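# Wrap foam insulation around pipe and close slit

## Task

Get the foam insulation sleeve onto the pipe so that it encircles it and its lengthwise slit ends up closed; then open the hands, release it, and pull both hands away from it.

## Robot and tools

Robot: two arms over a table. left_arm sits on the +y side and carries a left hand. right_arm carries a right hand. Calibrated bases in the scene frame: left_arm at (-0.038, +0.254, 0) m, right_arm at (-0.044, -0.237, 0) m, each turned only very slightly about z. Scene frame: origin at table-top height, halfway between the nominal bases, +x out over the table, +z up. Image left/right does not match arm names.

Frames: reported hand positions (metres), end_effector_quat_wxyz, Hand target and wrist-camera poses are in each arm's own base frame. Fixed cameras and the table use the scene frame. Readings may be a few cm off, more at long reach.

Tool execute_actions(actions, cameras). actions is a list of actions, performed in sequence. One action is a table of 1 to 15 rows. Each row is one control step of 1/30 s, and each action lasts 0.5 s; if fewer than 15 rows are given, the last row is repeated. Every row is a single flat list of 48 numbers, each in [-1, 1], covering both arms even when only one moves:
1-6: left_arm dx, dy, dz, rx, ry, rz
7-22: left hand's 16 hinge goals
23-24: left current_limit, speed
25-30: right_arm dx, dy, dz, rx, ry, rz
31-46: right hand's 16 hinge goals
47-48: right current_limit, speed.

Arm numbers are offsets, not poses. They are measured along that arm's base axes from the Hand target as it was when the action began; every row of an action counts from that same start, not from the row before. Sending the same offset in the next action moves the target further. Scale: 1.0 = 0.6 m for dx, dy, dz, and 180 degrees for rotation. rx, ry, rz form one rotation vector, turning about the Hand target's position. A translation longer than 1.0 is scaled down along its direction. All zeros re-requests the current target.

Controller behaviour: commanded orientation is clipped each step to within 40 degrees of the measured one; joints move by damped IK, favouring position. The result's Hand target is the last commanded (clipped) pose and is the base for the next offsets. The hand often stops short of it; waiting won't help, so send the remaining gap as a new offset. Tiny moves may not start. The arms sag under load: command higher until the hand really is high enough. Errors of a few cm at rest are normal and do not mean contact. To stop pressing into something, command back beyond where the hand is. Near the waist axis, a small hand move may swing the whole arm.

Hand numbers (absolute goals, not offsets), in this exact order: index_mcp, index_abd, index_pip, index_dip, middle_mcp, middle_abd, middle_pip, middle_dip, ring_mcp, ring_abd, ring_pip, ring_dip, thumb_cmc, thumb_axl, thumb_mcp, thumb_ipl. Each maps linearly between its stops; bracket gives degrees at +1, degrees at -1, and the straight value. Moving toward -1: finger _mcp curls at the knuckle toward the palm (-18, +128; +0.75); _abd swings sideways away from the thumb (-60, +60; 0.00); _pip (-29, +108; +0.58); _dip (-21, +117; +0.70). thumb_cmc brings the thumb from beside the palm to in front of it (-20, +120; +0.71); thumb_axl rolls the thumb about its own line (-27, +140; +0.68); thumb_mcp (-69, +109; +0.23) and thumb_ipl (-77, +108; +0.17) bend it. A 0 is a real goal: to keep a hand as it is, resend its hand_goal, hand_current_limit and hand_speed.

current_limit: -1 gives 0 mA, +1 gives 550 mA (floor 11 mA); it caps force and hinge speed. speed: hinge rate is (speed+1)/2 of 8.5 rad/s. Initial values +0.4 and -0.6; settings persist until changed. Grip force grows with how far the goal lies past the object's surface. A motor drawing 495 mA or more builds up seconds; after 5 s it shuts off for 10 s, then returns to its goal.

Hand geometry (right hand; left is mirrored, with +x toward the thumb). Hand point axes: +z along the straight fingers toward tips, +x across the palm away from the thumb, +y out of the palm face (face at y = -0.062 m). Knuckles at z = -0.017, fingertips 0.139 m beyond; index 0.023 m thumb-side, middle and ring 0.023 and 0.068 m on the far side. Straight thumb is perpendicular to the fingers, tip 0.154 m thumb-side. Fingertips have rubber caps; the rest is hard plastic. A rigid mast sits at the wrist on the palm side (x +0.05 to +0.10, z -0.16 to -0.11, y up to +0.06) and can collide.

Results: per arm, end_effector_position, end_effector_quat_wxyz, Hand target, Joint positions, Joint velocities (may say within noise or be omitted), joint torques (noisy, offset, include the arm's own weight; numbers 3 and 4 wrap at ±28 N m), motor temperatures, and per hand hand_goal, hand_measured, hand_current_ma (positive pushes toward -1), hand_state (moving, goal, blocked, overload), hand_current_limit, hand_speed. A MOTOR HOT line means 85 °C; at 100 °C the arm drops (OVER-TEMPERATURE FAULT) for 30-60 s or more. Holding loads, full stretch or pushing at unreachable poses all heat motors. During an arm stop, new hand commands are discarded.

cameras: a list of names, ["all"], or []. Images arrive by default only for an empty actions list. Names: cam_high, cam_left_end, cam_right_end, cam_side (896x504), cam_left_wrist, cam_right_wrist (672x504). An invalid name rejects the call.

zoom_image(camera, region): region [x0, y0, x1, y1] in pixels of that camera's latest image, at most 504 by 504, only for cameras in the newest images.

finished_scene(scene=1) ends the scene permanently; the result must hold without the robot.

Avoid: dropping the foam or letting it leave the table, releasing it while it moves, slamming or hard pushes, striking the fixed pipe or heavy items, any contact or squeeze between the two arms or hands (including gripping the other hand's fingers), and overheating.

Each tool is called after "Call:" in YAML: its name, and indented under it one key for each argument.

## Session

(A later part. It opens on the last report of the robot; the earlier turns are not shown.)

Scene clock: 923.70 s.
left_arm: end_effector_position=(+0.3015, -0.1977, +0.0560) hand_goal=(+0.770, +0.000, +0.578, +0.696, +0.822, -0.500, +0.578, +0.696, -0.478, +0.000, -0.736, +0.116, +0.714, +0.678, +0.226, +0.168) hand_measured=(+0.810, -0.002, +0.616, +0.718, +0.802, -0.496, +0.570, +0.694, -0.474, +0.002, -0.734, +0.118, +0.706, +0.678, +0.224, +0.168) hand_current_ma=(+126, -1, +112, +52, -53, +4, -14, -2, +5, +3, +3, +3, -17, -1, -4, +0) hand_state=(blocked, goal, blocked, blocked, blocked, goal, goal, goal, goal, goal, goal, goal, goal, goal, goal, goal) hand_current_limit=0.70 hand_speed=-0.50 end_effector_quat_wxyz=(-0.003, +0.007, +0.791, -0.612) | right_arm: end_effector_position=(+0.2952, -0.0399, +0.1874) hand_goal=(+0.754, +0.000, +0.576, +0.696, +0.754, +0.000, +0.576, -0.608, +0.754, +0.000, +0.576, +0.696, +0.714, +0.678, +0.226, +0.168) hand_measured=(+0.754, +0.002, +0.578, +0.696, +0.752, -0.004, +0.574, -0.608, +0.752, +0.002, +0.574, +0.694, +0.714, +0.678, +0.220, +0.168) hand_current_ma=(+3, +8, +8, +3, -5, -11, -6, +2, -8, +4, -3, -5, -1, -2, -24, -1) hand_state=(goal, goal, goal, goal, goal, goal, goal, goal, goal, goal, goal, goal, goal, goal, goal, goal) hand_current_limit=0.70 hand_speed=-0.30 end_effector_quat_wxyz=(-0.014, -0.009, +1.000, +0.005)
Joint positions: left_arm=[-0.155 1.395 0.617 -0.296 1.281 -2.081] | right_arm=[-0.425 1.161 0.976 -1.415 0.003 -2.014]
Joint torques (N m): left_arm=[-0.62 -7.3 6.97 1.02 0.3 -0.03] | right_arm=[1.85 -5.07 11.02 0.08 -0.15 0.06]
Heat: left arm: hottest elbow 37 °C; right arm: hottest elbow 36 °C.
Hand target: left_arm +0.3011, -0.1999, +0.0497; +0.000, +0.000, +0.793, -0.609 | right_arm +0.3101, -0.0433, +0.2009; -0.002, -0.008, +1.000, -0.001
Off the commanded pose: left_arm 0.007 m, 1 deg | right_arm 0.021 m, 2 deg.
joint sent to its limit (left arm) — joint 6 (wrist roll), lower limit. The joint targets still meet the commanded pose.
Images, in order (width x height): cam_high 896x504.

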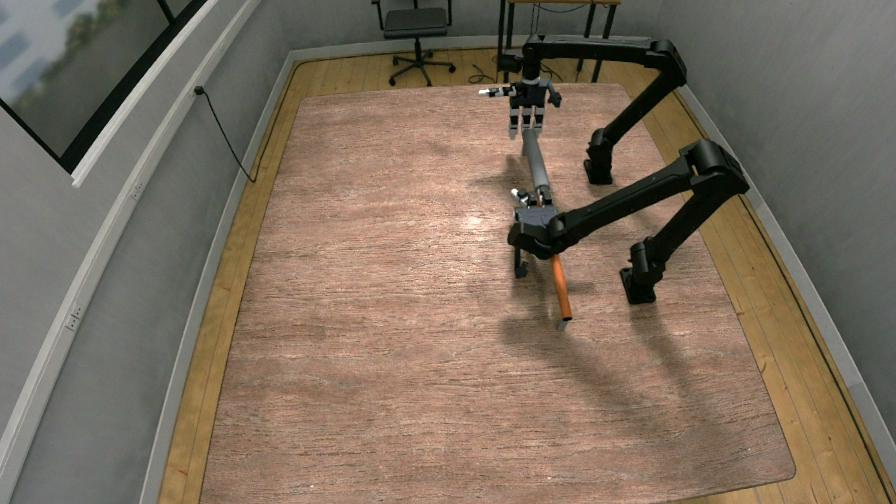

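Call:
execute_actions:
  actions:
    - [[0,0,0,0,0,0,0.77,0.0,0.577,0.696,0.822,-0.5,0.577,0.696,-0.478,0,-0.736,0.116,0.714,0.678,0.226,0.168,0.7,-0.5,0.010,0.0,0.0,0,0,0,0.754,-0.1,0.576,0.696,0.754,0,0.576,-0.609,0.754,0.0,0.576,0.696,0.714,0.678,0.226,0.168,0.7,-0.3]]
    - [[0,0,0,0,0,0,0.77,0.0,0.577,0.696,0.822,-0.5,0.577,0.696,-0.478,0,-0.736,0.116,0.714,0.678,0.226,0.168,0.7,-0.5,-0.02,0.0,-0.006,0,0,0,0.754,-0.1,0.576,0.696,0.754,0,0.576,-0.609,0.754,0.1,0.576,0.696,0.714,0.678,0.226,0.168,0.7,-0.3]]
    - [[0,0,0,0,0,0,0.77,0.0,0.577,0.696,0.822,-0.5,0.577,0.696,-0.478,0,-0.736,0.116,0.714,0.678,0.226,0.168,0.7,-0.5,-0.02,0.0,-0.006,0,0,0,0.754,-0.2,0.576,0.696,0.754,0,0.576,-0.609,0.754,0.2,0.576,0.696,0.714,0.678,0.226,0.168,0.7,-0.3]]
    - [[0,0,0,0,0,0,0.77,0.0,0.577,0.696,0.822,-0.5,0.577,0.696,-0.478,0,-0.736,0.116,0.714,0.678,0.226,0.168,0.7,-0.5,-0.004,0.0,-0.002,0,0,0,0.754,-0.23,0.576,0.696,0.754,0,0.576,-0.609,0.754,0.24,0.576,0.696,0.714,0.678,0.226,0.168,0.7,-0.3]]
  cameras: ["cam_high","cam_right_end","cam_side"]

Call:
zoom_image:
  camera: "cam_high"
  region: [490, 110, 590, 210]

Call:
zoom_image:
  camera: "cam_side"
  region: [200, 110, 360, 240]

Scene clock: 926.30 s.
left_arm: end_effector_position=(+0.3015, -0.1977, +0.0560) hand_goal=(+0.770, +0.000, +0.578, +0.696, +0.822, -0.500, +0.578, +0.696, -0.478, +0.000, -0.736, +0.116, +0.714, +0.678, +0.226, +0.168) hand_measured=(+0.810, -0.002, +0.616, +0.718, +0.802, -0.496, +0.570, +0.694, -0.474, +0.002, -0.734, +0.118, +0.706, +0.678, +0.224, +0.168) hand_current_ma=(+126, -1, +109, +52, -53, +4, -14, -2, +5, +3, +3, +3, -17, -1, -4, +0) hand_state=(blocked, goal, blocked, blocked, blocked, goal, goal, goal, goal, goal, goal, goal, goal, goal, goal, goal) hand_current_limit=0.70 hand_speed=-0.50 end_effector_quat_wxyz=(-0.003, +0.007, +0.791, -0.612) | right_arm: end_effector_position=(+0.2908, -0.0413, +0.1883) hand_goal=(+0.754, -0.230, +0.576, +0.696, +0.754, +0.000, +0.576, -0.608, +0.754, +0.240, +0.576, +0.696, +0.714, +0.678, +0.226, +0.168) hand_measured=(+0.754, -0.210, +0.578, +0.696, +0.752, -0.006, +0.574, -0.608, +0.752, +0.200, +0.574, +0.694, +0.714, +0.678, +0.220, +0.168) hand_current_ma=(+3, +65, +8, +3, -5, -15, -6, +2, -7, -138, -3, -5, -1, -2, -24, -1) hand_state=(goal, goal, goal, goal, goal, goal, goal, goal, goal, blocked, goal, goal, goal, goal, goal, goal) hand_current_limit=0.70 hand_speed=-0.30 end_effector_quat_wxyz=(-0.011, -0.008, +1.000, +0.003)
Joint positions: left_arm=[-0.155 1.395 0.617 -0.296 1.281 -2.081] | right_arm=[-0.435 1.146 0.967 -1.416 0.004 -2.022]
Joint torques (N m): left_arm=[-0.67 -7.3 7.01 0.99 0.32 -0.03] | right_arm=[0.44 -7.59 7.08 0.49 -0.13 -0.1]
Heat: left arm: hottest elbow 37 °C; right arm: hottest elbow 36 °C.
Hand target: left_arm +0.3011, -0.1999, +0.0498; +0.000, +0.000, +0.793, -0.609 | right_arm +0.2898, -0.0432, +0.1925; -0.002, -0.008, +1.000, +0.000
Off the commanded pose: left_arm 0.007 m, 1 deg | right_arm 0.005 m, 1 deg.
joint sent to its limit (left arm) — joint 6 (wrist roll), lower limit. The joint targets still meet the commanded pose.
Images, in order (width x height): cam_high 896x504, cam_right_end 896x504, cam_side 896x504.

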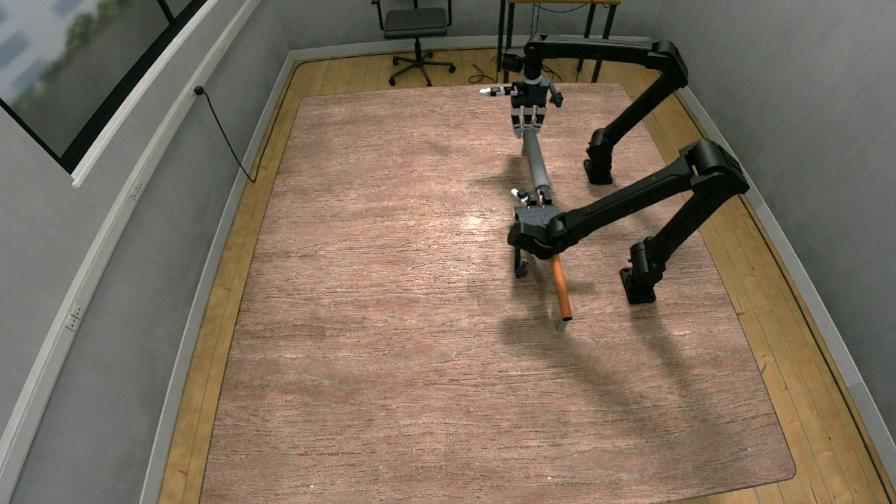

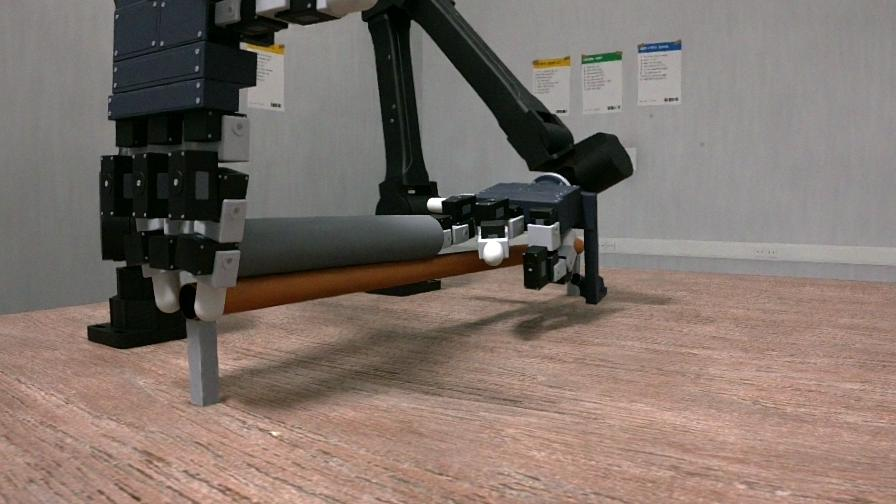

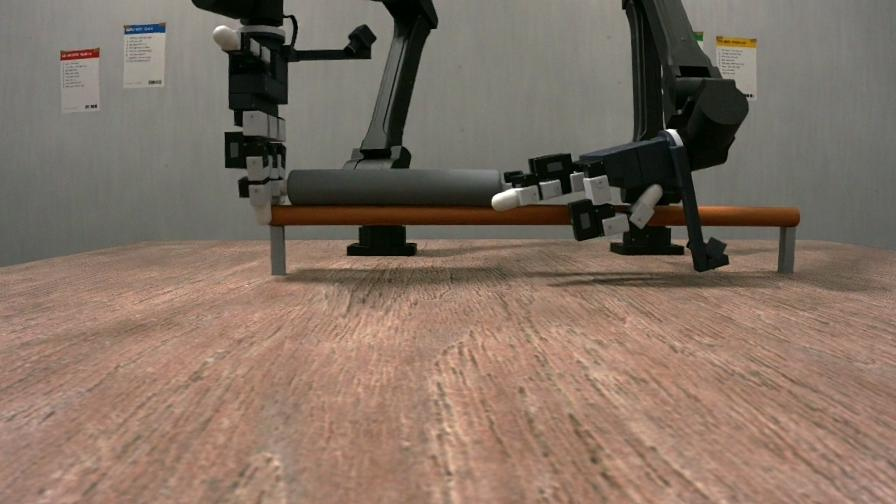

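Scaled by 5.040 from the camera's 896x504 image, which has a finer 1280x720 frame.

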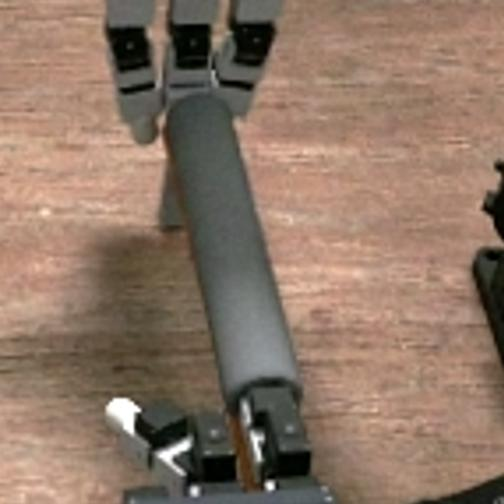

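Scaled by 3.150 from the camera's 896x504 image, which has a finer 1280x720 frame.

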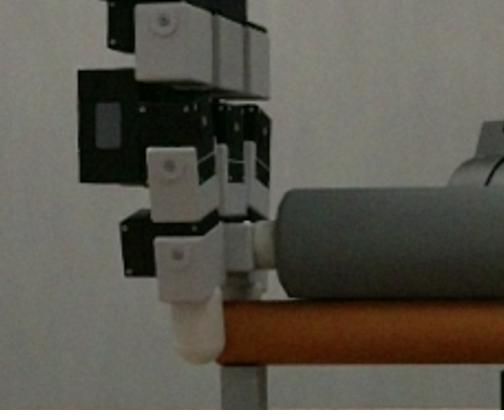

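Call:
execute_actions:
  actions:
    - [[0,0,0,0,0,0,0.77,0.0,0.577,0.696,0.822,-0.5,0.577,0.696,-0.478,0,-0.736,0.116,0.714,0.678,0.226,0.168,0.7,-0.5,0.02,0.0,0.006,0,0,0,0.754,-0.1,0.576,0.696,0.754,0,0.576,-0.609,0.754,0.0,0.576,0.696,0.714,0.678,0.226,0.168,0.7,-0.3]]
    - [[0,0,0,0,0,0,0.77,0.0,0.577,0.696,0.822,-0.5,0.577,0.696,-0.478,0,-0.736,0.116,0.714,0.678,0.226,0.168,0.7,-0.5,0.025,0.0,0.006,0,0,0,0.754,-0.1,0.576,0.696,0.754,0,0.576,-0.609,0.754,0.0,0.576,0.696,0.714,0.678,0.226,0.168,0.7,-0.3]]
  cameras: ["cam_high"]

Call:
zoom_image:
  camera: "cam_high"
  region: [490, 110, 590, 210]

Scene clock: 927.80 s.
left_arm: end_effector_position=(+0.3015, -0.1977, +0.0560) hand_goal=(+0.770, +0.000, +0.578, +0.696, +0.822, -0.500, +0.578, +0.696, -0.478, +0.000, -0.736, +0.116, +0.714, +0.678, +0.226, +0.168) hand_measured=(+0.810, -0.002, +0.616, +0.718, +0.802, -0.496, +0.570, +0.694, -0.474, +0.002, -0.734, +0.118, +0.706, +0.678, +0.224, +0.168) hand_current_ma=(+126, -1, +109, +52, -53, +4, -14, -2, +5, +3, +3, +3, -17, -1, -4, +0) hand_state=(blocked, goal, blocked, blocked, blocked, goal, goal, goal, goal, goal, goal, goal, goal, goal, goal, goal) hand_current_limit=0.70 hand_speed=-0.50 end_effector_quat_wxyz=(-0.003, +0.007, +0.791, -0.612) | right_arm: end_effector_position=(+0.3002, -0.0393, +0.1863) hand_goal=(+0.754, -0.100, +0.576, +0.696, +0.754, +0.000, +0.576, -0.608, +0.754, +0.000, +0.576, +0.696, +0.714, +0.678, +0.226, +0.168) hand_measured=(+0.754, -0.102, +0.578, +0.696, +0.752, -0.004, +0.574, -0.608, +0.752, +0.004, +0.574, +0.694, +0.714, +0.678, +0.220, +0.168) hand_current_ma=(+2, -6, +8, +3, -5, -9, -6, +2, -7, +9, -3, -5, -1, -2, -24, -1) hand_state=(goal, goal, goal, goal, goal, goal, goal, goal, goal, goal, goal, goal, goal, goal, goal, goal) hand_current_limit=0.70 hand_speed=-0.30 end_effector_quat_wxyz=(-0.018, -0.010, +1.000, +0.006)
Joint positions: left_arm=[-0.155 1.395 0.617 -0.296 1.281 -2.081] | right_arm=[-0.417 1.18 0.987 -1.416 0.004 -2.007]
Joint torques (N m): left_arm=[-0.44 -7.41 6.98 1.02 0.32 -0.06] | right_arm=[1.61 -5.6 10.91 0.36 -0.12 0.03]
Heat: left arm: hottest elbow 37 °C; right arm: hottest elbow 36 °C.
Hand target: left_arm +0.3011, -0.1999, +0.0498; +0.000, +0.000, +0.793, -0.609 | right_arm +0.3169, -0.0433, +0.1998; -0.001, -0.008, +1.000, -0.001
Off the commanded pose: left_arm 0.007 m, 1 deg | right_arm 0.022 m, 2 deg.
joint sent to its limit (left arm) — joint 6 (wrist roll), lower limit. The joint targets still meet the commanded pose.
Images, in order (width x height): cam_high 896x504.

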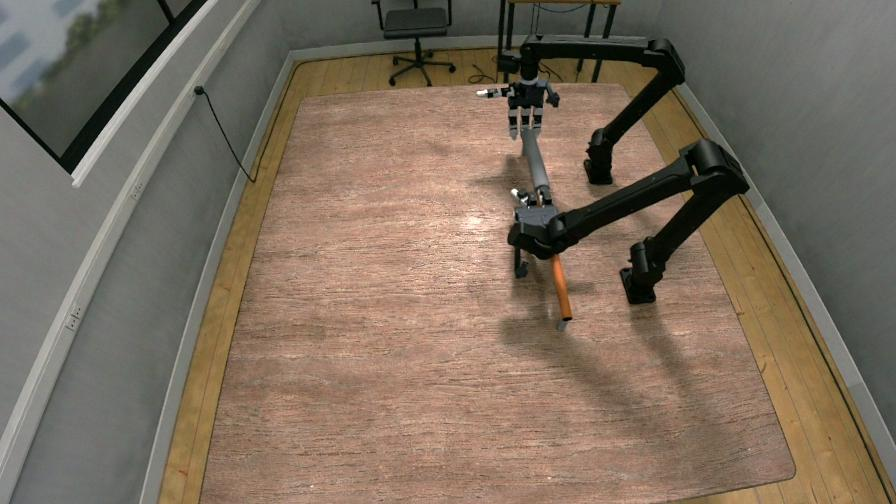

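Scaled by 5.040 from the camera's 896x504 image, which has a finer 1280x720 frame.

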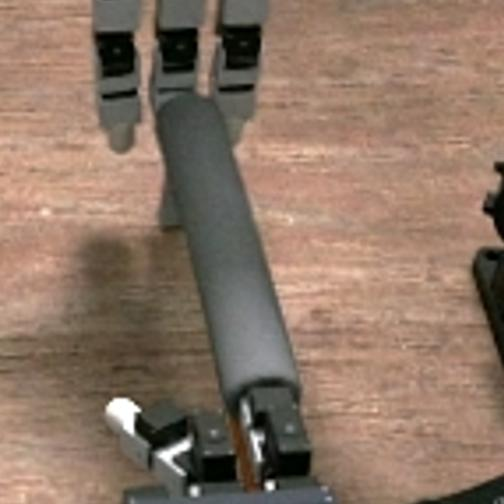

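Call:
execute_actions:
  actions:
    - [[0,0,0,0,0,0,0.77,0.0,0.577,0.696,0.822,-0.5,0.577,0.696,-0.478,0,-0.736,0.116,0.714,0.678,0.226,0.168,0.7,-0.5,0.012,0.0,0.0,0,0,0,0.754,-0.1,0.576,0.696,0.754,0,0.576,-0.609,0.754,0.0,0.576,0.696,0.714,0.678,0.226,0.168,0.7,-0.3]]
    - [[0,0,0,0,0,0,0.77,0.0,0.577,0.696,0.822,-0.5,0.577,0.696,-0.478,0,-0.736,0.116,0.714,0.678,0.226,0.168,0.7,-0.5,-0.03,0.0,-0.008,0,0,0,0.754,-0.1,0.576,0.696,0.754,0,0.576,-0.609,0.754,0.0,0.576,0.696,0.714,0.678,0.226,0.168,0.7,-0.3]]
    - [[0,0,0,0,0,0,0.77,0.0,0.577,0.696,0.822,-0.5,0.577,0.696,-0.478,0,-0.736,0.116,0.714,0.678,0.226,0.168,0.7,-0.5,-0.027,0.0,-0.006,0,0,0,0.754,-0.23,0.576,0.696,0.754,0,0.576,-0.609,0.754,0.24,0.576,0.696,0.714,0.678,0.226,0.168,0.7,-0.3]]
  cameras: ["cam_high","cam_right_end"]

Call:
zoom_image:
  camera: "cam_high"
  region: [490, 110, 590, 210]

Call:
zoom_image:
  camera: "cam_right_end"
  region: [130, 180, 300, 350]

Scene clock: 929.73 s.
left_arm: end_effector_position=(+0.3015, -0.1976, +0.0559) hand_goal=(+0.770, +0.000, +0.578, +0.696, +0.822, -0.500, +0.578, +0.696, -0.478, +0.000, -0.736, +0.116, +0.714, +0.678, +0.226, +0.168) hand_measured=(+0.810, -0.002, +0.614, +0.716, +0.802, -0.496, +0.570, +0.694, -0.474, +0.002, -0.734, +0.118, +0.706, +0.678, +0.224, +0.168) hand_current_ma=(+126, -1, +103, +52, -53, +4, -14, -2, +5, +3, +3, +3, -17, -1, -4, +0) hand_state=(blocked, goal, blocked, blocked, blocked, goal, goal, goal, goal, goal, goal, goal, goal, goal, goal, goal) hand_current_limit=0.70 hand_speed=-0.50 end_effector_quat_wxyz=(-0.003, +0.007, +0.791, -0.612) | right_arm: end_effector_position=(+0.2898, -0.0411, +0.1878) hand_goal=(+0.754, -0.230, +0.576, +0.696, +0.754, +0.000, +0.576, -0.608, +0.754, +0.240, +0.576, +0.696, +0.714, +0.678, +0.226, +0.168) hand_measured=(+0.754, -0.210, +0.578, +0.696, +0.752, -0.004, +0.574, -0.608, +0.752, +0.202, +0.574, +0.694, +0.714, +0.678, +0.220, +0.168) hand_current_ma=(+2, +66, +8, +3, -5, -14, -6, +2, -6, -130, -3, -5, -1, -2, -24, -1) hand_state=(goal, blocked, goal, goal, goal, goal, goal, goal, goal, blocked, goal, goal, goal, goal, goal, goal) hand_current_limit=0.70 hand_speed=-0.30 end_effector_quat_wxyz=(-0.012, -0.007, +1.000, +0.003)
Joint positions: left_arm=[-0.155 1.396 0.617 -0.296 1.281 -2.081] | right_arm=[-0.436 1.143 0.964 -1.415 0.005 -2.021]
Joint torques (N m): left_arm=[-0.5 -7 6.98 1.02 0.34 -0.03] | right_arm=[0.5 -7.3 7.09 0.65 -0.17 -0.11]
Heat: left arm: hottest elbow 37 °C; right arm: hottest elbow 36 °C.
Hand target: left_arm +0.3011, -0.1999, +0.0497; +0.000, +0.000, +0.793, -0.609 | right_arm +0.2898, -0.0433, +0.1914; -0.002, -0.008, +1.000, +0.000
Off the commanded pose: left_arm 0.007 m, 1 deg | right_arm 0.004 m, 1 deg.
joint sent to its limit (left arm) — joint 6 (wrist roll), lower limit. The joint targets still meet the commanded pose.
Images, in order (width x height): cam_high 896x504, cam_right_end 896x504.

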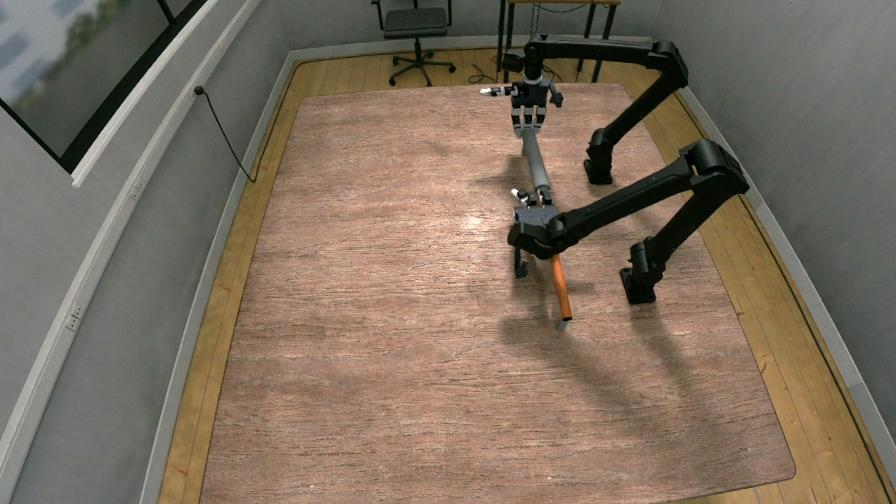

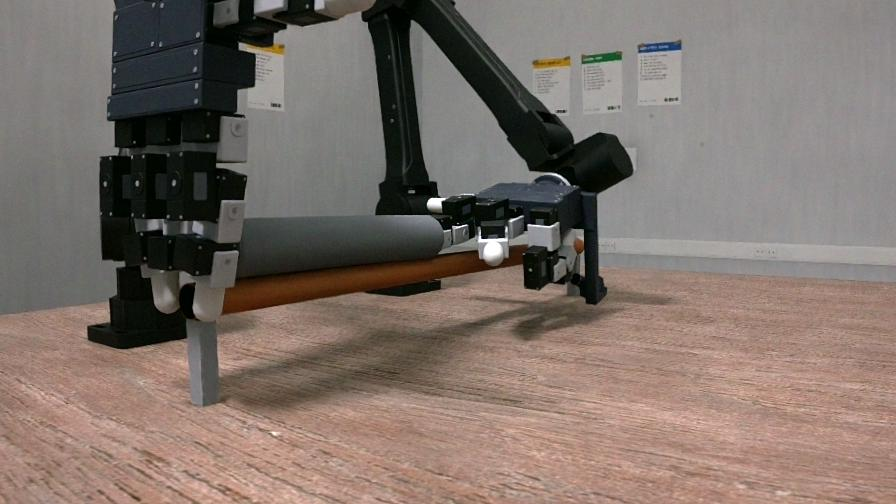

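Scaled by 5.040 from the camera's 896x504 image, which has a finer 1280x720 frame.

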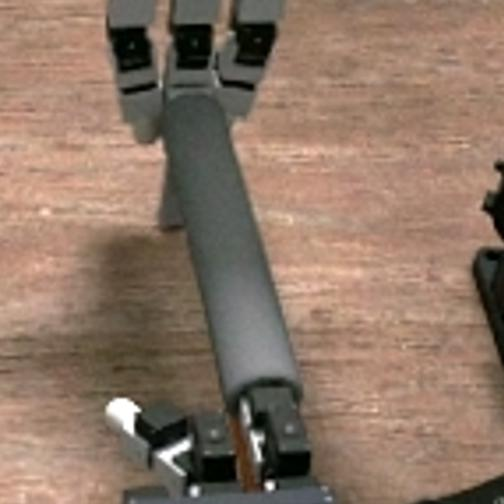

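Scaled by 2.965 from the camera's 896x504 image, which has a finer 1280x720 frame.

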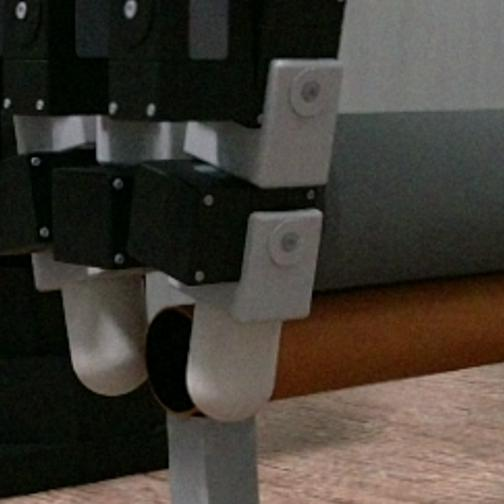

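Call:
execute_actions:
  actions:
    - [[0,0,0,0,0,0,0.77,0.0,0.577,0.696,0.822,-0.5,0.577,0.696,-0.478,0,-0.736,0.116,0.714,0.678,0.226,0.168,0.7,-0.5,0.0,0.004,-0.012,0,0,0,0.754,-0.23,0.576,0.696,0.754,0,0.576,-0.609,0.754,0.23,0.576,0.696,0.714,0.678,0.226,0.168,0.8,-0.5]]
    - [[0,0,0,0,0,0,0.77,0.0,0.577,0.696,0.822,-0.5,0.577,0.696,-0.478,0,-0.736,0.116,0.714,0.678,0.226,0.168,0.7,-0.5,0.0,0.0,-0.008,0,0,0,0.754,-0.23,0.576,0.696,0.754,0,0.576,-0.609,0.754,0.23,0.576,0.696,0.714,0.678,0.226,0.168,0.8,-0.5]]

Call:
execute_actions:
  actions:
    - [[0,0,0,0,0,0,0.77,0.0,0.577,0.696,0.822,-0.5,0.577,0.696,-0.478,0,-0.736,0.116,0.714,0.678,0.226,0.168,0.7,-0.5,0.0,0.0,-0.006,0,0,0,0.754,-0.23,0.576,0.696,0.80,0,0.62,-0.57,0.754,0.23,0.576,0.696,0.714,0.678,0.226,0.168,0.8,-0.5]]

Scene clock: 931.50 s.
left_arm: end_effector_position=(+0.3014, -0.1977, +0.0559) hand_goal=(+0.770, +0.000, +0.578, +0.696, +0.822, -0.500, +0.578, +0.696, -0.478, +0.000, -0.736, +0.116, +0.714, +0.678, +0.226, +0.168) hand_measured=(+0.810, -0.002, +0.614, +0.716, +0.802, -0.496, +0.570, +0.694, -0.474, +0.002, -0.734, +0.118, +0.706, +0.678, +0.224, +0.168) hand_current_ma=(+126, -1, +102, +52, -53, +4, -14, -2, +5, +3, +3, +3, -17, -1, -4, +0) hand_state=(blocked, goal, blocked, blocked, blocked, goal, goal, goal, goal, goal, goal, goal, goal, goal, goal, goal) hand_current_limit=0.70 hand_speed=-0.50 end_effector_quat_wxyz=(-0.003, +0.007, +0.791, -0.612) | right_arm: end_effector_position=(+0.2893, -0.0408, +0.1815) hand_goal=(+0.754, -0.230, +0.576, +0.696, +0.754, +0.000, +0.576, -0.608, +0.754, +0.230, +0.576, +0.696, +0.714, +0.678, +0.226, +0.168) hand_measured=(+0.752, -0.210, +0.576, +0.696, +0.752, -0.004, +0.568, -0.624, +0.748, +0.202, +0.574, +0.694, +0.714, +0.678, +0.220, +0.168) hand_current_ma=(-9, +66, +1, +3, -5, -13, -32, -60, -20, -93, -5, -5, -1, -2, -24, -1) hand_state=(goal, blocked, goal, goal, goal, goal, goal, goal, goal, blocked, goal, goal, goal, goal, goal, goal) hand_current_limit=0.80 hand_speed=-0.50 end_effector_quat_wxyz=(-0.008, -0.008, +1.000, +0.001)
Joint positions: left_arm=[-0.155 1.396 0.617 -0.296 1.281 -2.081] | right_arm=[-0.436 1.139 0.945 -1.391 0.005 -2.022]
Joint torques (N m): left_arm=[-0.62 -7.36 6.99 1.01 0.34 -0.04] | right_arm=[1.03 -6.42 6.31 0.9 -0.16 -0.04]
Heat: left arm: hottest elbow 37 °C; right arm: hottest elbow 36 °C.
Hand target: left_arm +0.3011, -0.1999, +0.0497; +0.000, +0.000, +0.793, -0.609 | right_arm +0.2898, -0.0409, +0.1794; -0.002, -0.008, +1.000, -0.001
Off the commanded pose: left_arm 0.007 m, 1 deg | right_arm 0.002 m, 1 deg.
joint sent to its limit (left arm) — joint 6 (wrist roll), lower limit. The joint targets still meet the commanded pose.

Scene clock: 932.20 s.
left_arm: end_effector_position=(+0.3014, -0.1977, +0.0559) hand_goal=(+0.770, +0.000, +0.578, +0.696, +0.822, -0.500, +0.578, +0.696, -0.478, +0.000, -0.736, +0.116, +0.714, +0.678, +0.226, +0.168) hand_measured=(+0.810, -0.002, +0.614, +0.716, +0.802, -0.496, +0.570, +0.694, -0.474, +0.002, -0.734, +0.118, +0.706, +0.678, +0.224, +0.168) hand_current_ma=(+126, -1, +101, +52, -53, +4, -14, -2, +5, +3, +3, +3, -17, -1, -4, +0) hand_state=(blocked, goal, blocked, blocked, blocked, goal, goal, goal, goal, goal, goal, goal, goal, goal, goal, goal) hand_current_limit=0.70 hand_speed=-0.50 end_effector_quat_wxyz=(-0.003, +0.007, +0.791, -0.612) | right_arm: end_effector_position=(+0.2891, -0.0406, +0.1812) hand_goal=(+0.754, -0.230, +0.576, +0.696, +0.800, +0.000, +0.620, -0.570, +0.754, +0.230, +0.576, +0.696, +0.714, +0.678, +0.226, +0.168) hand_measured=(+0.752, -0.210, +0.576, +0.696, +0.756, -0.004, +0.572, -0.620, +0.750, +0.202, +0.574, +0.694, +0.714, +0.678, +0.220, +0.168) hand_current_ma=(-4, +66, +1, +3, -198, -13, -201, -207, -15, -93, -5, -5, -1, -2, -24, -1) hand_state=(goal, blocked, goal, goal, blocked, goal, blocked, blocked, goal, blocked, goal, goal, goal, goal, goal, goal) hand_current_limit=0.80 hand_speed=-0.50 end_effector_quat_wxyz=(-0.005, -0.008, +1.000, +0.000)
Joint positions: left_arm=[-0.155 1.396 0.617 -0.296 1.281 -2.081] | right_arm=[-0.436 1.135 0.941 -1.387 0.004 -2.022]
Joint torques (N m): left_arm=[-0.67 -7.3 7.01 0.98 0.33 -0.04] | right_arm=[1.03 -5.83 5.97 1.14 -0.14 -0.06]
Heat: left arm: hottest elbow 37 °C; right arm: hottest elbow 36 °C.
Hand target: left_arm +0.3011, -0.1999, +0.0498; +0.000, +0.000, +0.793, -0.609 | right_arm +0.2898, -0.0409, +0.1758; -0.002, -0.008, +1.000, -0.001
Off the commanded pose: left_arm 0.007 m, 1 deg | right_arm 0.005 m, 0 deg.
joint sent to its limit (left arm) — joint 6 (wrist roll), lower limit. The joint targets still meet the commanded pose.

Call:
execute_actions:
  actions:
    - [[0,0,0,0,0,0,0.77,0.0,0.577,0.696,0.822,-0.5,0.577,0.696,-0.478,0,-0.736,0.116,0.714,0.678,0.226,0.168,0.7,-0.5,0.0,0.0,-0.010,0,0,0,0.754,-0.2,0.576,0.696,0.85,0,0.67,-0.52,0.754,0.2,0.576,0.696,0.714,0.678,0.226,0.168,0.8,-0.5]]

Call:
execute_actions:
  actions:
    - [[0,0,0,0,0,0,0.77,0.0,0.577,0.696,0.822,-0.5,0.577,0.696,-0.478,0,-0.736,0.116,0.714,0.678,0.226,0.168,0.7,-0.5,0.0,0.0,-0.008,0,0,0,0.754,-0.2,0.576,0.696,0.86,0,0.69,-0.50,0.754,0.2,0.576,0.696,0.714,0.678,0.226,0.168,0.8,-0.5]]
  cameras: ["cam_right_end","cam_side"]

Call:
zoom_image:
  camera: "cam_side"
  region: [200, 110, 360, 240]

Call:
zoom_image:
  camera: "cam_right_end"
  region: [130, 180, 300, 350]

Scene clock: 933.23 s.
left_arm: end_effector_position=(+0.3015, -0.1977, +0.0558) hand_goal=(+0.770, +0.000, +0.578, +0.696, +0.822, -0.500, +0.578, +0.696, -0.478, +0.000, -0.736, +0.116, +0.714, +0.678, +0.226, +0.168) hand_measured=(+0.810, -0.002, +0.614, +0.716, +0.802, -0.496, +0.570, +0.694, -0.474, +0.002, -0.734, +0.118, +0.706, +0.678, +0.224, +0.168) hand_current_ma=(+126, -1, +99, +52, -53, +4, -14, -2, +5, +3, +3, +3, -17, -1, -4, +0) hand_state=(blocked, goal, blocked, blocked, blocked, goal, goal, goal, goal, goal, goal, goal, goal, goal, goal, goal) hand_current_limit=0.70 hand_speed=-0.50 end_effector_quat_wxyz=(-0.003, +0.007, +0.791, -0.612) | right_arm: end_effector_position=(+0.2890, -0.0402, +0.1808) hand_goal=(+0.754, -0.200, +0.576, +0.696, +0.850, +0.000, +0.670, -0.520, +0.754, +0.200, +0.576, +0.696, +0.714, +0.678, +0.226, +0.168) hand_measured=(+0.752, -0.200, +0.576, +0.696, +0.758, -0.014, +0.578, -0.610, +0.752, +0.190, +0.574, +0.694, +0.714, +0.678, +0.220, +0.168) hand_current_ma=(-4, +1, +1, +3, -435, -47, -404, -402, -9, -29, -4, -5, -1, -2, -24, -1) hand_state=(goal, goal, goal, goal, blocked, goal, blocked, blocked, goal, goal, goal, goal, goal, goal, goal, goal) hand_current_limit=0.80 hand_speed=-0.50 end_effector_quat_wxyz=(+0.000, -0.008, +1.000, -0.001)
Joint positions: left_arm=[-0.155 1.396 0.617 -0.296 1.28 -2.081] | right_arm=[-0.436 1.127 0.935 -1.378 0.003 -2.023]
Joint torques (N m): left_arm=[-0.56 -7.41 6.98 1.05 0.32 -0.06] | right_arm=[1.26 -4.95 5.45 1.36 -0.07 -0.06]
Heat: left arm: hottest elbow 37 °C; right arm: hottest elbow 36 °C.
Hand target: left_arm +0.3011, -0.1999, +0.0497; +0.000, +0.000, +0.793, -0.609 | right_arm +0.2898, -0.0409, +0.1698; -0.002, -0.008, +1.000, -0.001
Off the commanded pose: left_arm 0.006 m, 1 deg | right_arm 0.011 m, 0 deg.
joint sent to its limit (left arm) — joint 6 (wrist roll), lower limit. The joint targets still meet the commanded pose.

Scene clock: 933.93 s.
left_arm: end_effector_position=(+0.3015, -0.1977, +0.0558) hand_goal=(+0.770, +0.000, +0.578, +0.696, +0.822, -0.500, +0.578, +0.696, -0.478, +0.000, -0.736, +0.116, +0.714, +0.678, +0.226, +0.168) hand_measured=(+0.810, -0.002, +0.614, +0.716, +0.802, -0.496, +0.570, +0.694, -0.474, +0.002, -0.734, +0.118, +0.706, +0.678, +0.224, +0.168) hand_current_ma=(+126, -1, +99, +52, -53, +4, -14, -2, +5, +3, +3, +3, -17, -1, -4, +0) hand_state=(blocked, goal, blocked, blocked, blocked, goal, goal, goal, goal, goal, goal, goal, goal, goal, goal, goal) hand_current_limit=0.70 hand_speed=-0.50 end_effector_quat_wxyz=(-0.003, +0.007, +0.791, -0.612) | right_arm: end_effector_position=(+0.2887, -0.0401, +0.1802) hand_goal=(+0.754, -0.200, +0.576, +0.696, +0.860, +0.000, +0.690, -0.500, +0.754, +0.200, +0.576, +0.696, +0.714, +0.678, +0.226, +0.168) hand_measured=(+0.752, -0.200, +0.576, +0.696, +0.758, -0.020, +0.578, -0.610, +0.752, +0.186, +0.574, +0.694, +0.714, +0.678, +0.220, +0.168) hand_current_ma=(-4, +1, +1, +3, -487, -66, -495, -495, -9, -43, -4, -5, -1, -2, -24, -1) hand_state=(goal, goal, goal, goal, blocked, goal, blocked, blocked, goal, goal, goal, goal, goal, goal, goal, goal) hand_current_limit=0.80 hand_speed=-0.50 end_effector_quat_wxyz=(+0.003, -0.009, +1.000, -0.003)
Joint positions: left_arm=[-0.155 1.396 0.617 -0.296 1.28 -2.081] | right_arm=[-0.436 1.122 0.929 -1.37 0.002 -2.025]
Joint torques (N m): left_arm=[-0.67 -7.41 6.94 1.05 0.32 -0.05] | right_arm=[1.14 -4.37 4.86 1.55 -0.09 -0.02]
Heat: left arm: hottest elbow 37 °C; right arm: hottest elbow 36 °C.
Hand target: left_arm +0.3011, -0.1999, +0.0497; +0.000, +0.000, +0.793, -0.609 | right_arm +0.2898, -0.0409, +0.1650; -0.002, -0.008, +1.000, -0.001
Off the commanded pose: left_arm 0.006 m, 1 deg | right_arm 0.015 m, 1 deg.
joint sent to its limit (left arm) — joint 6 (wrist roll), lower limit. The joint targets still meet the commanded pose.
Images, in order (width x height): cam_right_end 896x504, cam_side 896x504.

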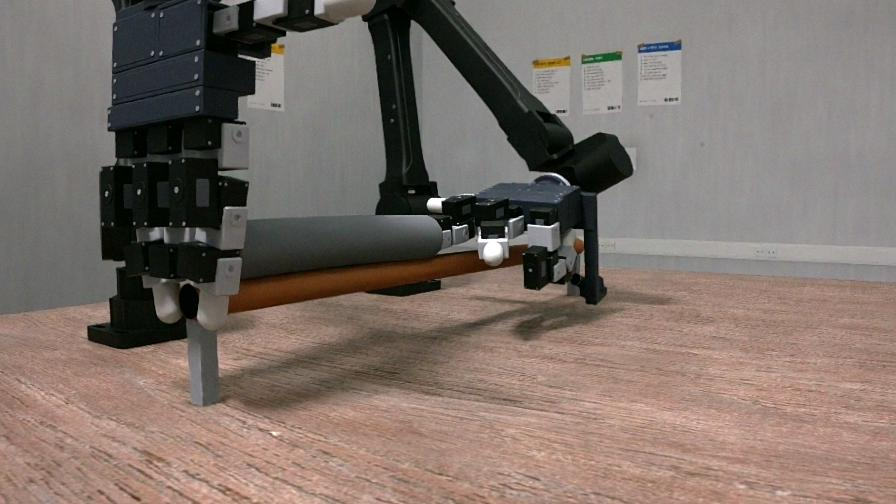

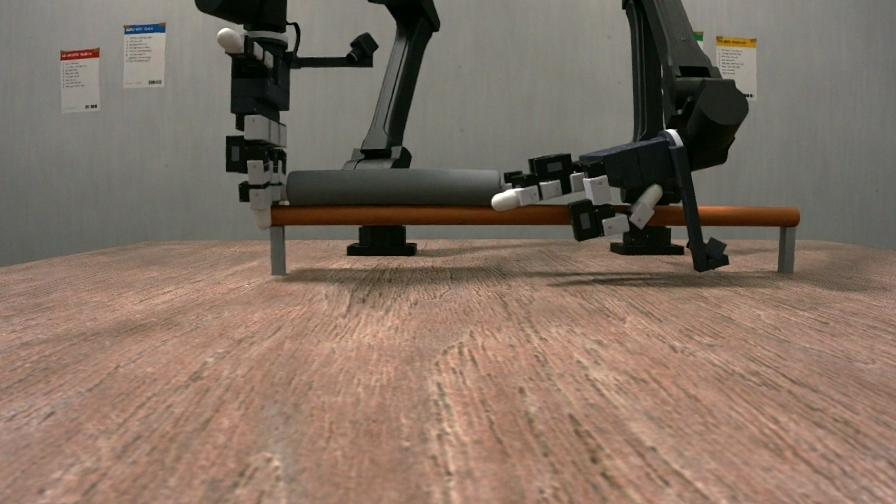

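Scaled by 3.150 from the camera's 896x504 image, which has a finer 1280x720 frame.

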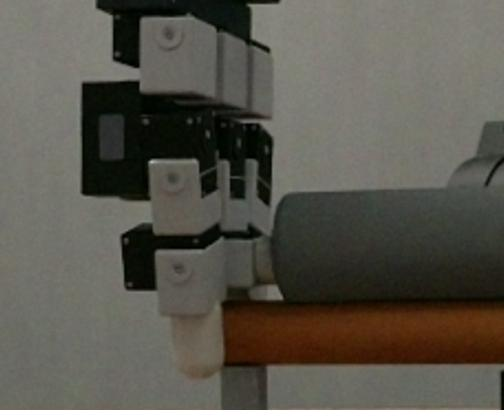

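Scaled by 2.965 from the camera's 896x504 image, which has a finer 1280x720 frame.

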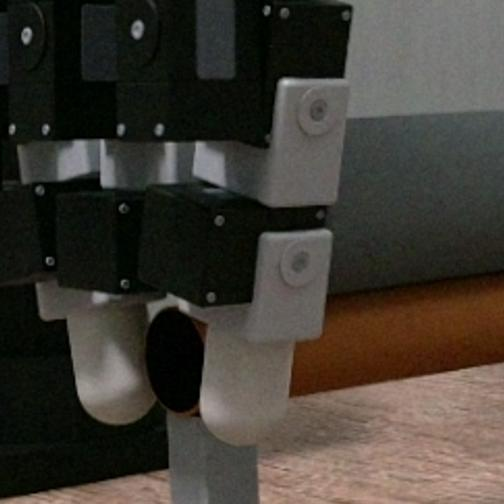

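Call:
execute_actions:
  actions:
    - [[0,0,0,0,0,0,0.77,0.0,0.577,0.696,0.822,-0.5,0.577,0.696,-0.478,0,-0.736,0.116,0.714,0.678,0.226,0.168,0.7,-0.5,0.0,-0.03,0,0,0,0,0.754,-0.15,0.576,0.696,0.86,0,0.69,-0.50,0.754,0.15,0.576,0.696,0.714,0.678,0.226,0.168,0.74,-0.5]]

Call:
execute_actions:
  actions:
    - [[0,0,0,0,0,0,0.77,0.0,0.577,0.696,0.822,-0.5,0.577,0.696,-0.478,0,-0.736,0.116,0.714,0.678,0.226,0.168,0.7,-0.5,0.0,0.04,0,0,0,0,0.754,-0.15,0.576,0.696,0.86,0,0.69,-0.50,0.754,0.15,0.576,0.696,0.714,0.678,0.226,0.168,0.74,-0.5]]

Scene clock: 934.97 s.
left_arm: end_effector_position=(+0.3015, -0.1977, +0.0558) hand_goal=(+0.770, +0.000, +0.578, +0.696, +0.822, -0.500, +0.578, +0.696, -0.478, +0.000, -0.736, +0.116, +0.714, +0.678, +0.226, +0.168) hand_measured=(+0.810, -0.002, +0.614, +0.716, +0.802, -0.496, +0.570, +0.694, -0.474, +0.002, -0.734, +0.118, +0.706, +0.678, +0.224, +0.168) hand_current_ma=(+126, -1, +99, +52, -53, +4, -14, -2, +5, +3, +3, +3, -17, -1, -4, +0) hand_state=(blocked, goal, blocked, blocked, blocked, goal, goal, goal, goal, goal, goal, goal, goal, goal, goal, goal) hand_current_limit=0.70 hand_speed=-0.50 end_effector_quat_wxyz=(-0.003, +0.007, +0.791, -0.612) | right_arm: end_effector_position=(+0.2902, -0.0517, +0.1789) hand_goal=(+0.754, -0.150, +0.576, +0.696, +0.860, +0.000, +0.690, -0.500, +0.754, +0.150, +0.576, +0.696, +0.714, +0.678, +0.226, +0.168) hand_measured=(+0.754, -0.152, +0.576, +0.696, +0.780, +0.006, +0.616, -0.564, +0.752, +0.152, +0.574, +0.694, +0.714, +0.678, +0.220, +0.168) hand_current_ma=(-3, -6, +1, +3, -376, +17, -316, -275, -7, +5, -4, -5, -1, -2, -24, -1) hand_state=(goal, goal, goal, goal, blocked, goal, blocked, blocked, goal, goal, goal, goal, goal, goal, goal, goal) hand_current_limit=0.74 hand_speed=-0.50 end_effector_quat_wxyz=(+0.013, -0.008, +1.000, +0.000)
Joint positions: left_arm=[-0.155 1.396 0.617 -0.296 1.28 -2.081] | right_arm=[-0.477 1.13 0.929 -1.347 -0.013 -2.063]
Joint torques (N m): left_arm=[-0.62 -7.41 6.98 1.02 0.34 -0.03] | right_arm=[0.44 -3.14 6.41 1.07 0.42 -0.16]
Heat: left arm: hottest elbow 37 °C; right arm: hottest elbow 36 °C.
Hand target: left_arm +0.3011, -0.1999, +0.0498; +0.000, +0.000, +0.793, -0.609 | right_arm +0.2898, -0.0589, +0.1650; -0.001, -0.008, +1.000, -0.001
Off the commanded pose: left_arm 0.006 m, 1 deg | right_arm 0.016 m, 2 deg.
joint sent to its limit (left arm) — joint 6 (wrist roll), lower limit. The joint targets still meet the commanded pose.

Scene clock: 935.77 s.
left_arm: end_effector_position=(+0.3015, -0.1977, +0.0558) hand_goal=(+0.770, +0.000, +0.578, +0.696, +0.822, -0.500, +0.578, +0.696, -0.478, +0.000, -0.736, +0.116, +0.714, +0.678, +0.226, +0.168) hand_measured=(+0.810, -0.002, +0.614, +0.716, +0.802, -0.496, +0.570, +0.694, -0.474, +0.002, -0.734, +0.118, +0.706, +0.678, +0.224, +0.168) hand_current_ma=(+126, -1, +99, +52, -53, +4, -14, -2, +5, +3, +3, +3, -17, -1, -4, +0) hand_state=(blocked, goal, blocked, blocked, blocked, goal, goal, goal, goal, goal, goal, goal, goal, goal, goal, goal) hand_current_limit=0.70 hand_speed=-0.50 end_effector_quat_wxyz=(-0.003, +0.007, +0.791, -0.612) | right_arm: end_effector_position=(+0.2927, -0.0422, +0.1797) hand_goal=(+0.754, -0.150, +0.576, +0.696, +0.860, +0.000, +0.690, -0.500, +0.754, +0.150, +0.576, +0.696, +0.714, +0.678, +0.226, +0.168) hand_measured=(+0.754, -0.152, +0.576, +0.696, +0.820, -0.022, +0.616, -0.564, +0.752, +0.152, +0.574, +0.694, +0.714, +0.678, +0.220, +0.168) hand_current_ma=(-3, -6, +1, +3, -179, -72, -316, -276, -7, +5, -4, -5, -1, -2, -24, -1) hand_state=(goal, goal, goal, goal, blocked, blocked, blocked, blocked, goal, goal, goal, goal, goal, goal, goal, goal) hand_current_limit=0.74 hand_speed=-0.50 end_effector_quat_wxyz=(+0.014, -0.009, +1.000, -0.010)
Joint positions: left_arm=[-0.155 1.396 0.617 -0.296 1.28 -2.081] | right_arm=[-0.434 1.117 0.926 -1.347 0.006 -2.023]
Joint torques (N m): left_arm=[-0.38 -7.12 6.97 1.03 0.32 -0.05] | right_arm=[2.14 -4.42 4.94 0.79 -0.18 0.11]
Heat: left arm: hottest elbow 37 °C; right arm: hottest elbow 36 °C.
Hand target: left_arm +0.3011, -0.1999, +0.0498; +0.000, +0.000, +0.793, -0.609 | right_arm +0.2898, -0.0349, +0.1650; -0.001, -0.008, +1.000, -0.001
Off the commanded pose: left_arm 0.006 m, 1 deg | right_arm 0.017 m, 2 deg.
joint sent to its limit (left arm) — joint 6 (wrist roll), lower limit. The joint targets still meet the commanded pose.

Call:
execute_actions:
  actions: []
  cameras: ["all"]

Call:
zoom_image:
  camera: "cam_side"
  region: [200, 110, 360, 240]

Call:
zoom_image:
  camera: "cam_right_end"
  region: [130, 180, 300, 350]

Call:
zoom_image:
  camera: "cam_high"
  region: [490, 110, 590, 210]

Scene clock: 936.03 s.
left_arm: end_effector_position=(+0.3015, -0.1977, +0.0558) hand_goal=(+0.770, +0.000, +0.578, +0.696, +0.822, -0.500, +0.578, +0.696, -0.478, +0.000, -0.736, +0.116, +0.714, +0.678, +0.226, +0.168) hand_measured=(+0.810, -0.002, +0.614, +0.716, +0.802, -0.496, +0.570, +0.694, -0.474, +0.002, -0.734, +0.118, +0.706, +0.678, +0.224, +0.168) hand_current_ma=(+126, -1, +99, +52, -53, +4, -14, -2, +5, +3, +3, +3, -17, -1, -4, +0) hand_state=(blocked, goal, blocked, blocked, blocked, goal, goal, goal, goal, goal, goal, goal, goal, goal, goal, goal) hand_current_limit=0.70 hand_speed=-0.50 end_effector_quat_wxyz=(-0.003, +0.007, +0.791, -0.612) | right_arm: end_effector_position=(+0.2927, -0.0422, +0.1797) hand_goal=(+0.754, -0.150, +0.576, +0.696, +0.860, +0.000, +0.690, -0.500, +0.754, +0.150, +0.576, +0.696, +0.714, +0.678, +0.226, +0.168) hand_measured=(+0.754, -0.152, +0.576, +0.696, +0.820, -0.022, +0.616, -0.564, +0.752, +0.152, +0.574, +0.694, +0.714, +0.678, +0.220, +0.168) hand_current_ma=(-3, -6, +1, +3, -179, -72, -316, -276, -7, +5, -4, -5, -1, -2, -24, -1) hand_state=(goal, goal, goal, goal, blocked, blocked, blocked, blocked, goal, goal, goal, goal, goal, goal, goal, goal) hand_current_limit=0.74 hand_speed=-0.50 end_effector_quat_wxyz=(+0.014, -0.009, +1.000, -0.010)
Joint positions: left_arm=[-0.155 1.396 0.617 -0.296 1.28 -2.081] | right_arm=[-0.434 1.117 0.926 -1.347 0.006 -2.022]
Joint velocities: within noise
Joint torques (N m): left_arm=[-0.38 -7.3 6.99 1.03 0.32 -0.05] | right_arm=[1.96 -4.54 4.9 0.69 -0.19 0.11]
Motor temperatures (°C): left_arm=[25 32 37 27 24 24] | right_arm=[29 31 36 22 23 21]
Heat: left arm: hottest elbow 37 °C; right arm: hottest elbow 36 °C.
Hand target: left_arm +0.3011, -0.1999, +0.0498; +0.000, +0.000, +0.793, -0.609 | right_arm +0.2898, -0.0348, +0.1650; -0.001, -0.008, +1.000, -0.001
Off the commanded pose: left_arm 0.006 m, 1 deg | right_arm 0.017 m, 2 deg.

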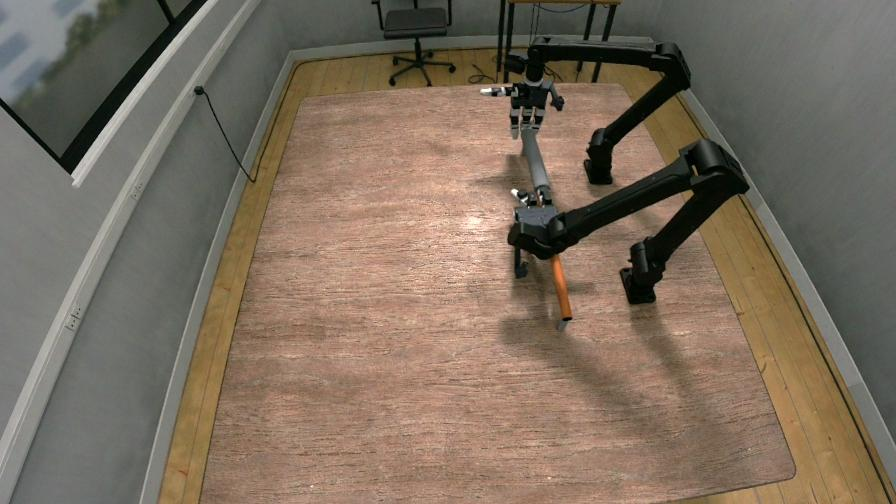

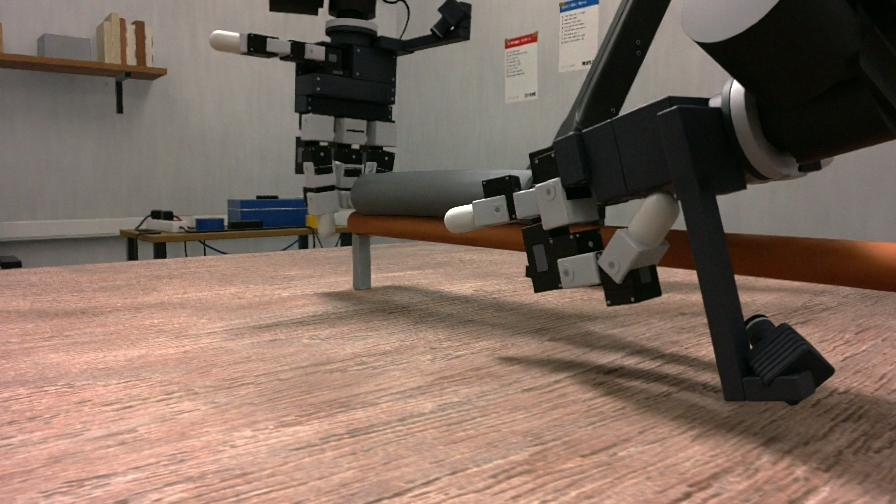

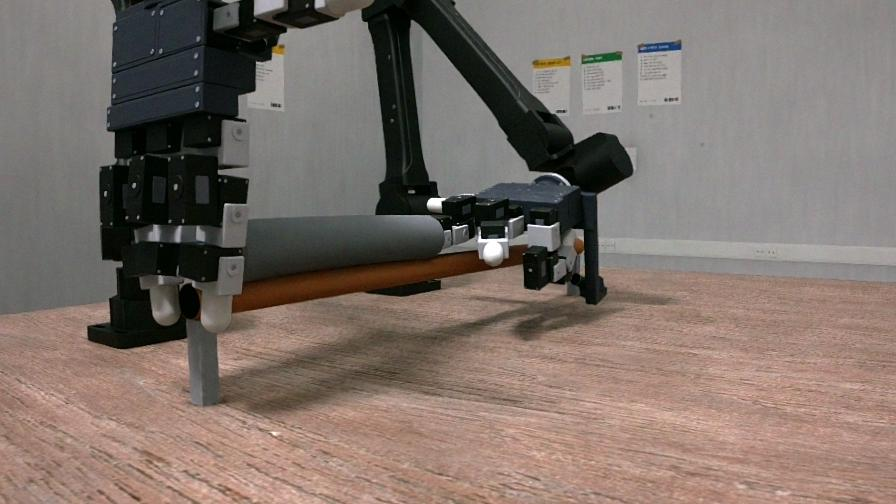

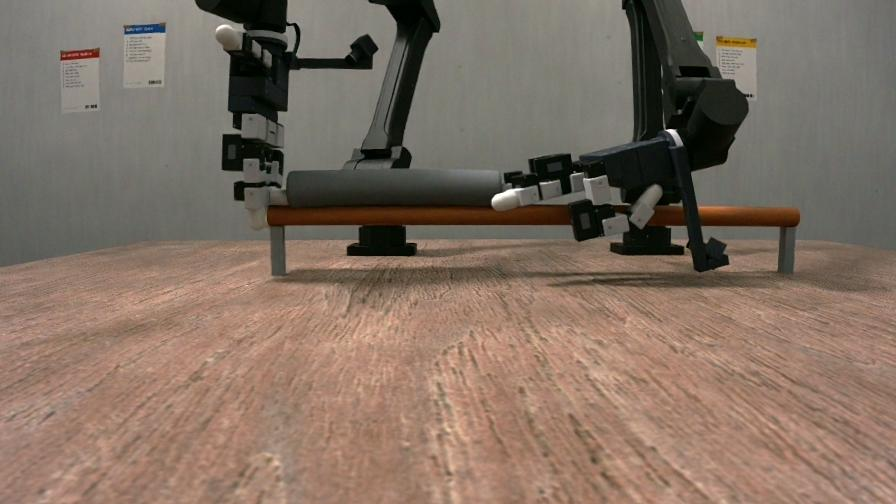

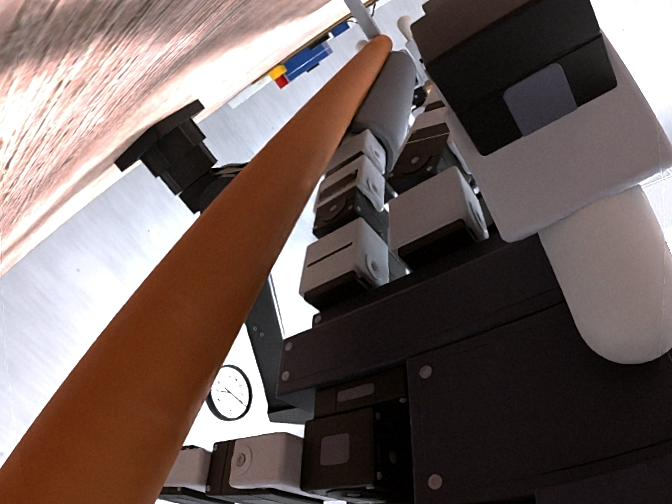

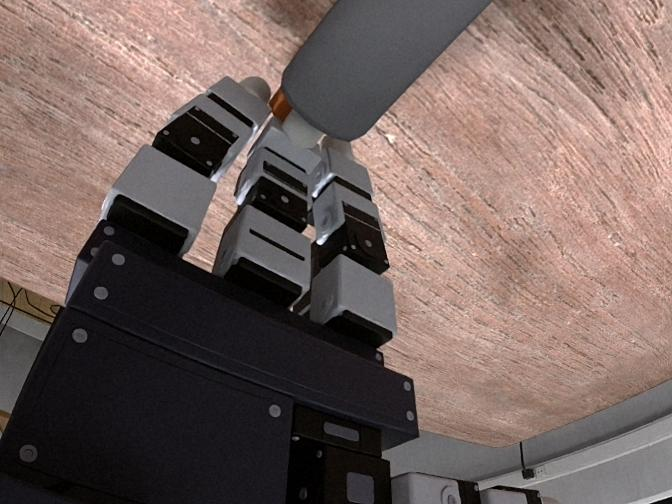

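Scaled by 3.150 from the camera's 896x504 image, which has a finer 1280x720 frame.

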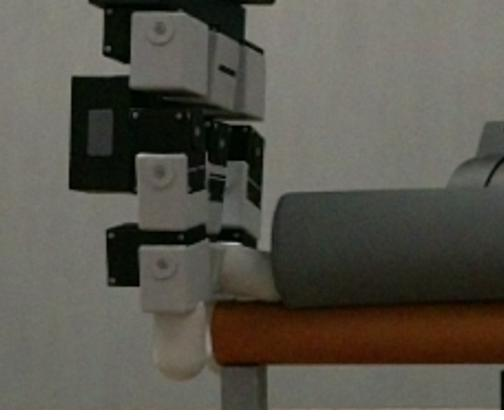

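Scaled by 2.965 from the camera's 896x504 image, which has a finer 1280x720 frame.

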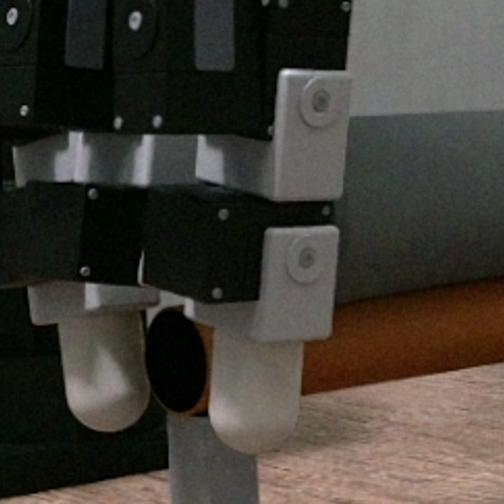

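Scaled by 5.040 from the camera's 896x504 image, which has a finer 1280x720 frame.

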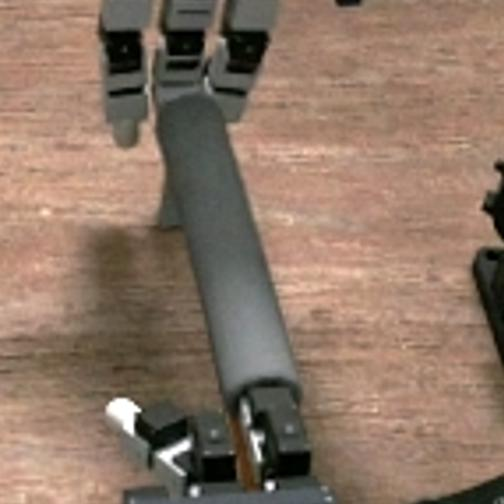

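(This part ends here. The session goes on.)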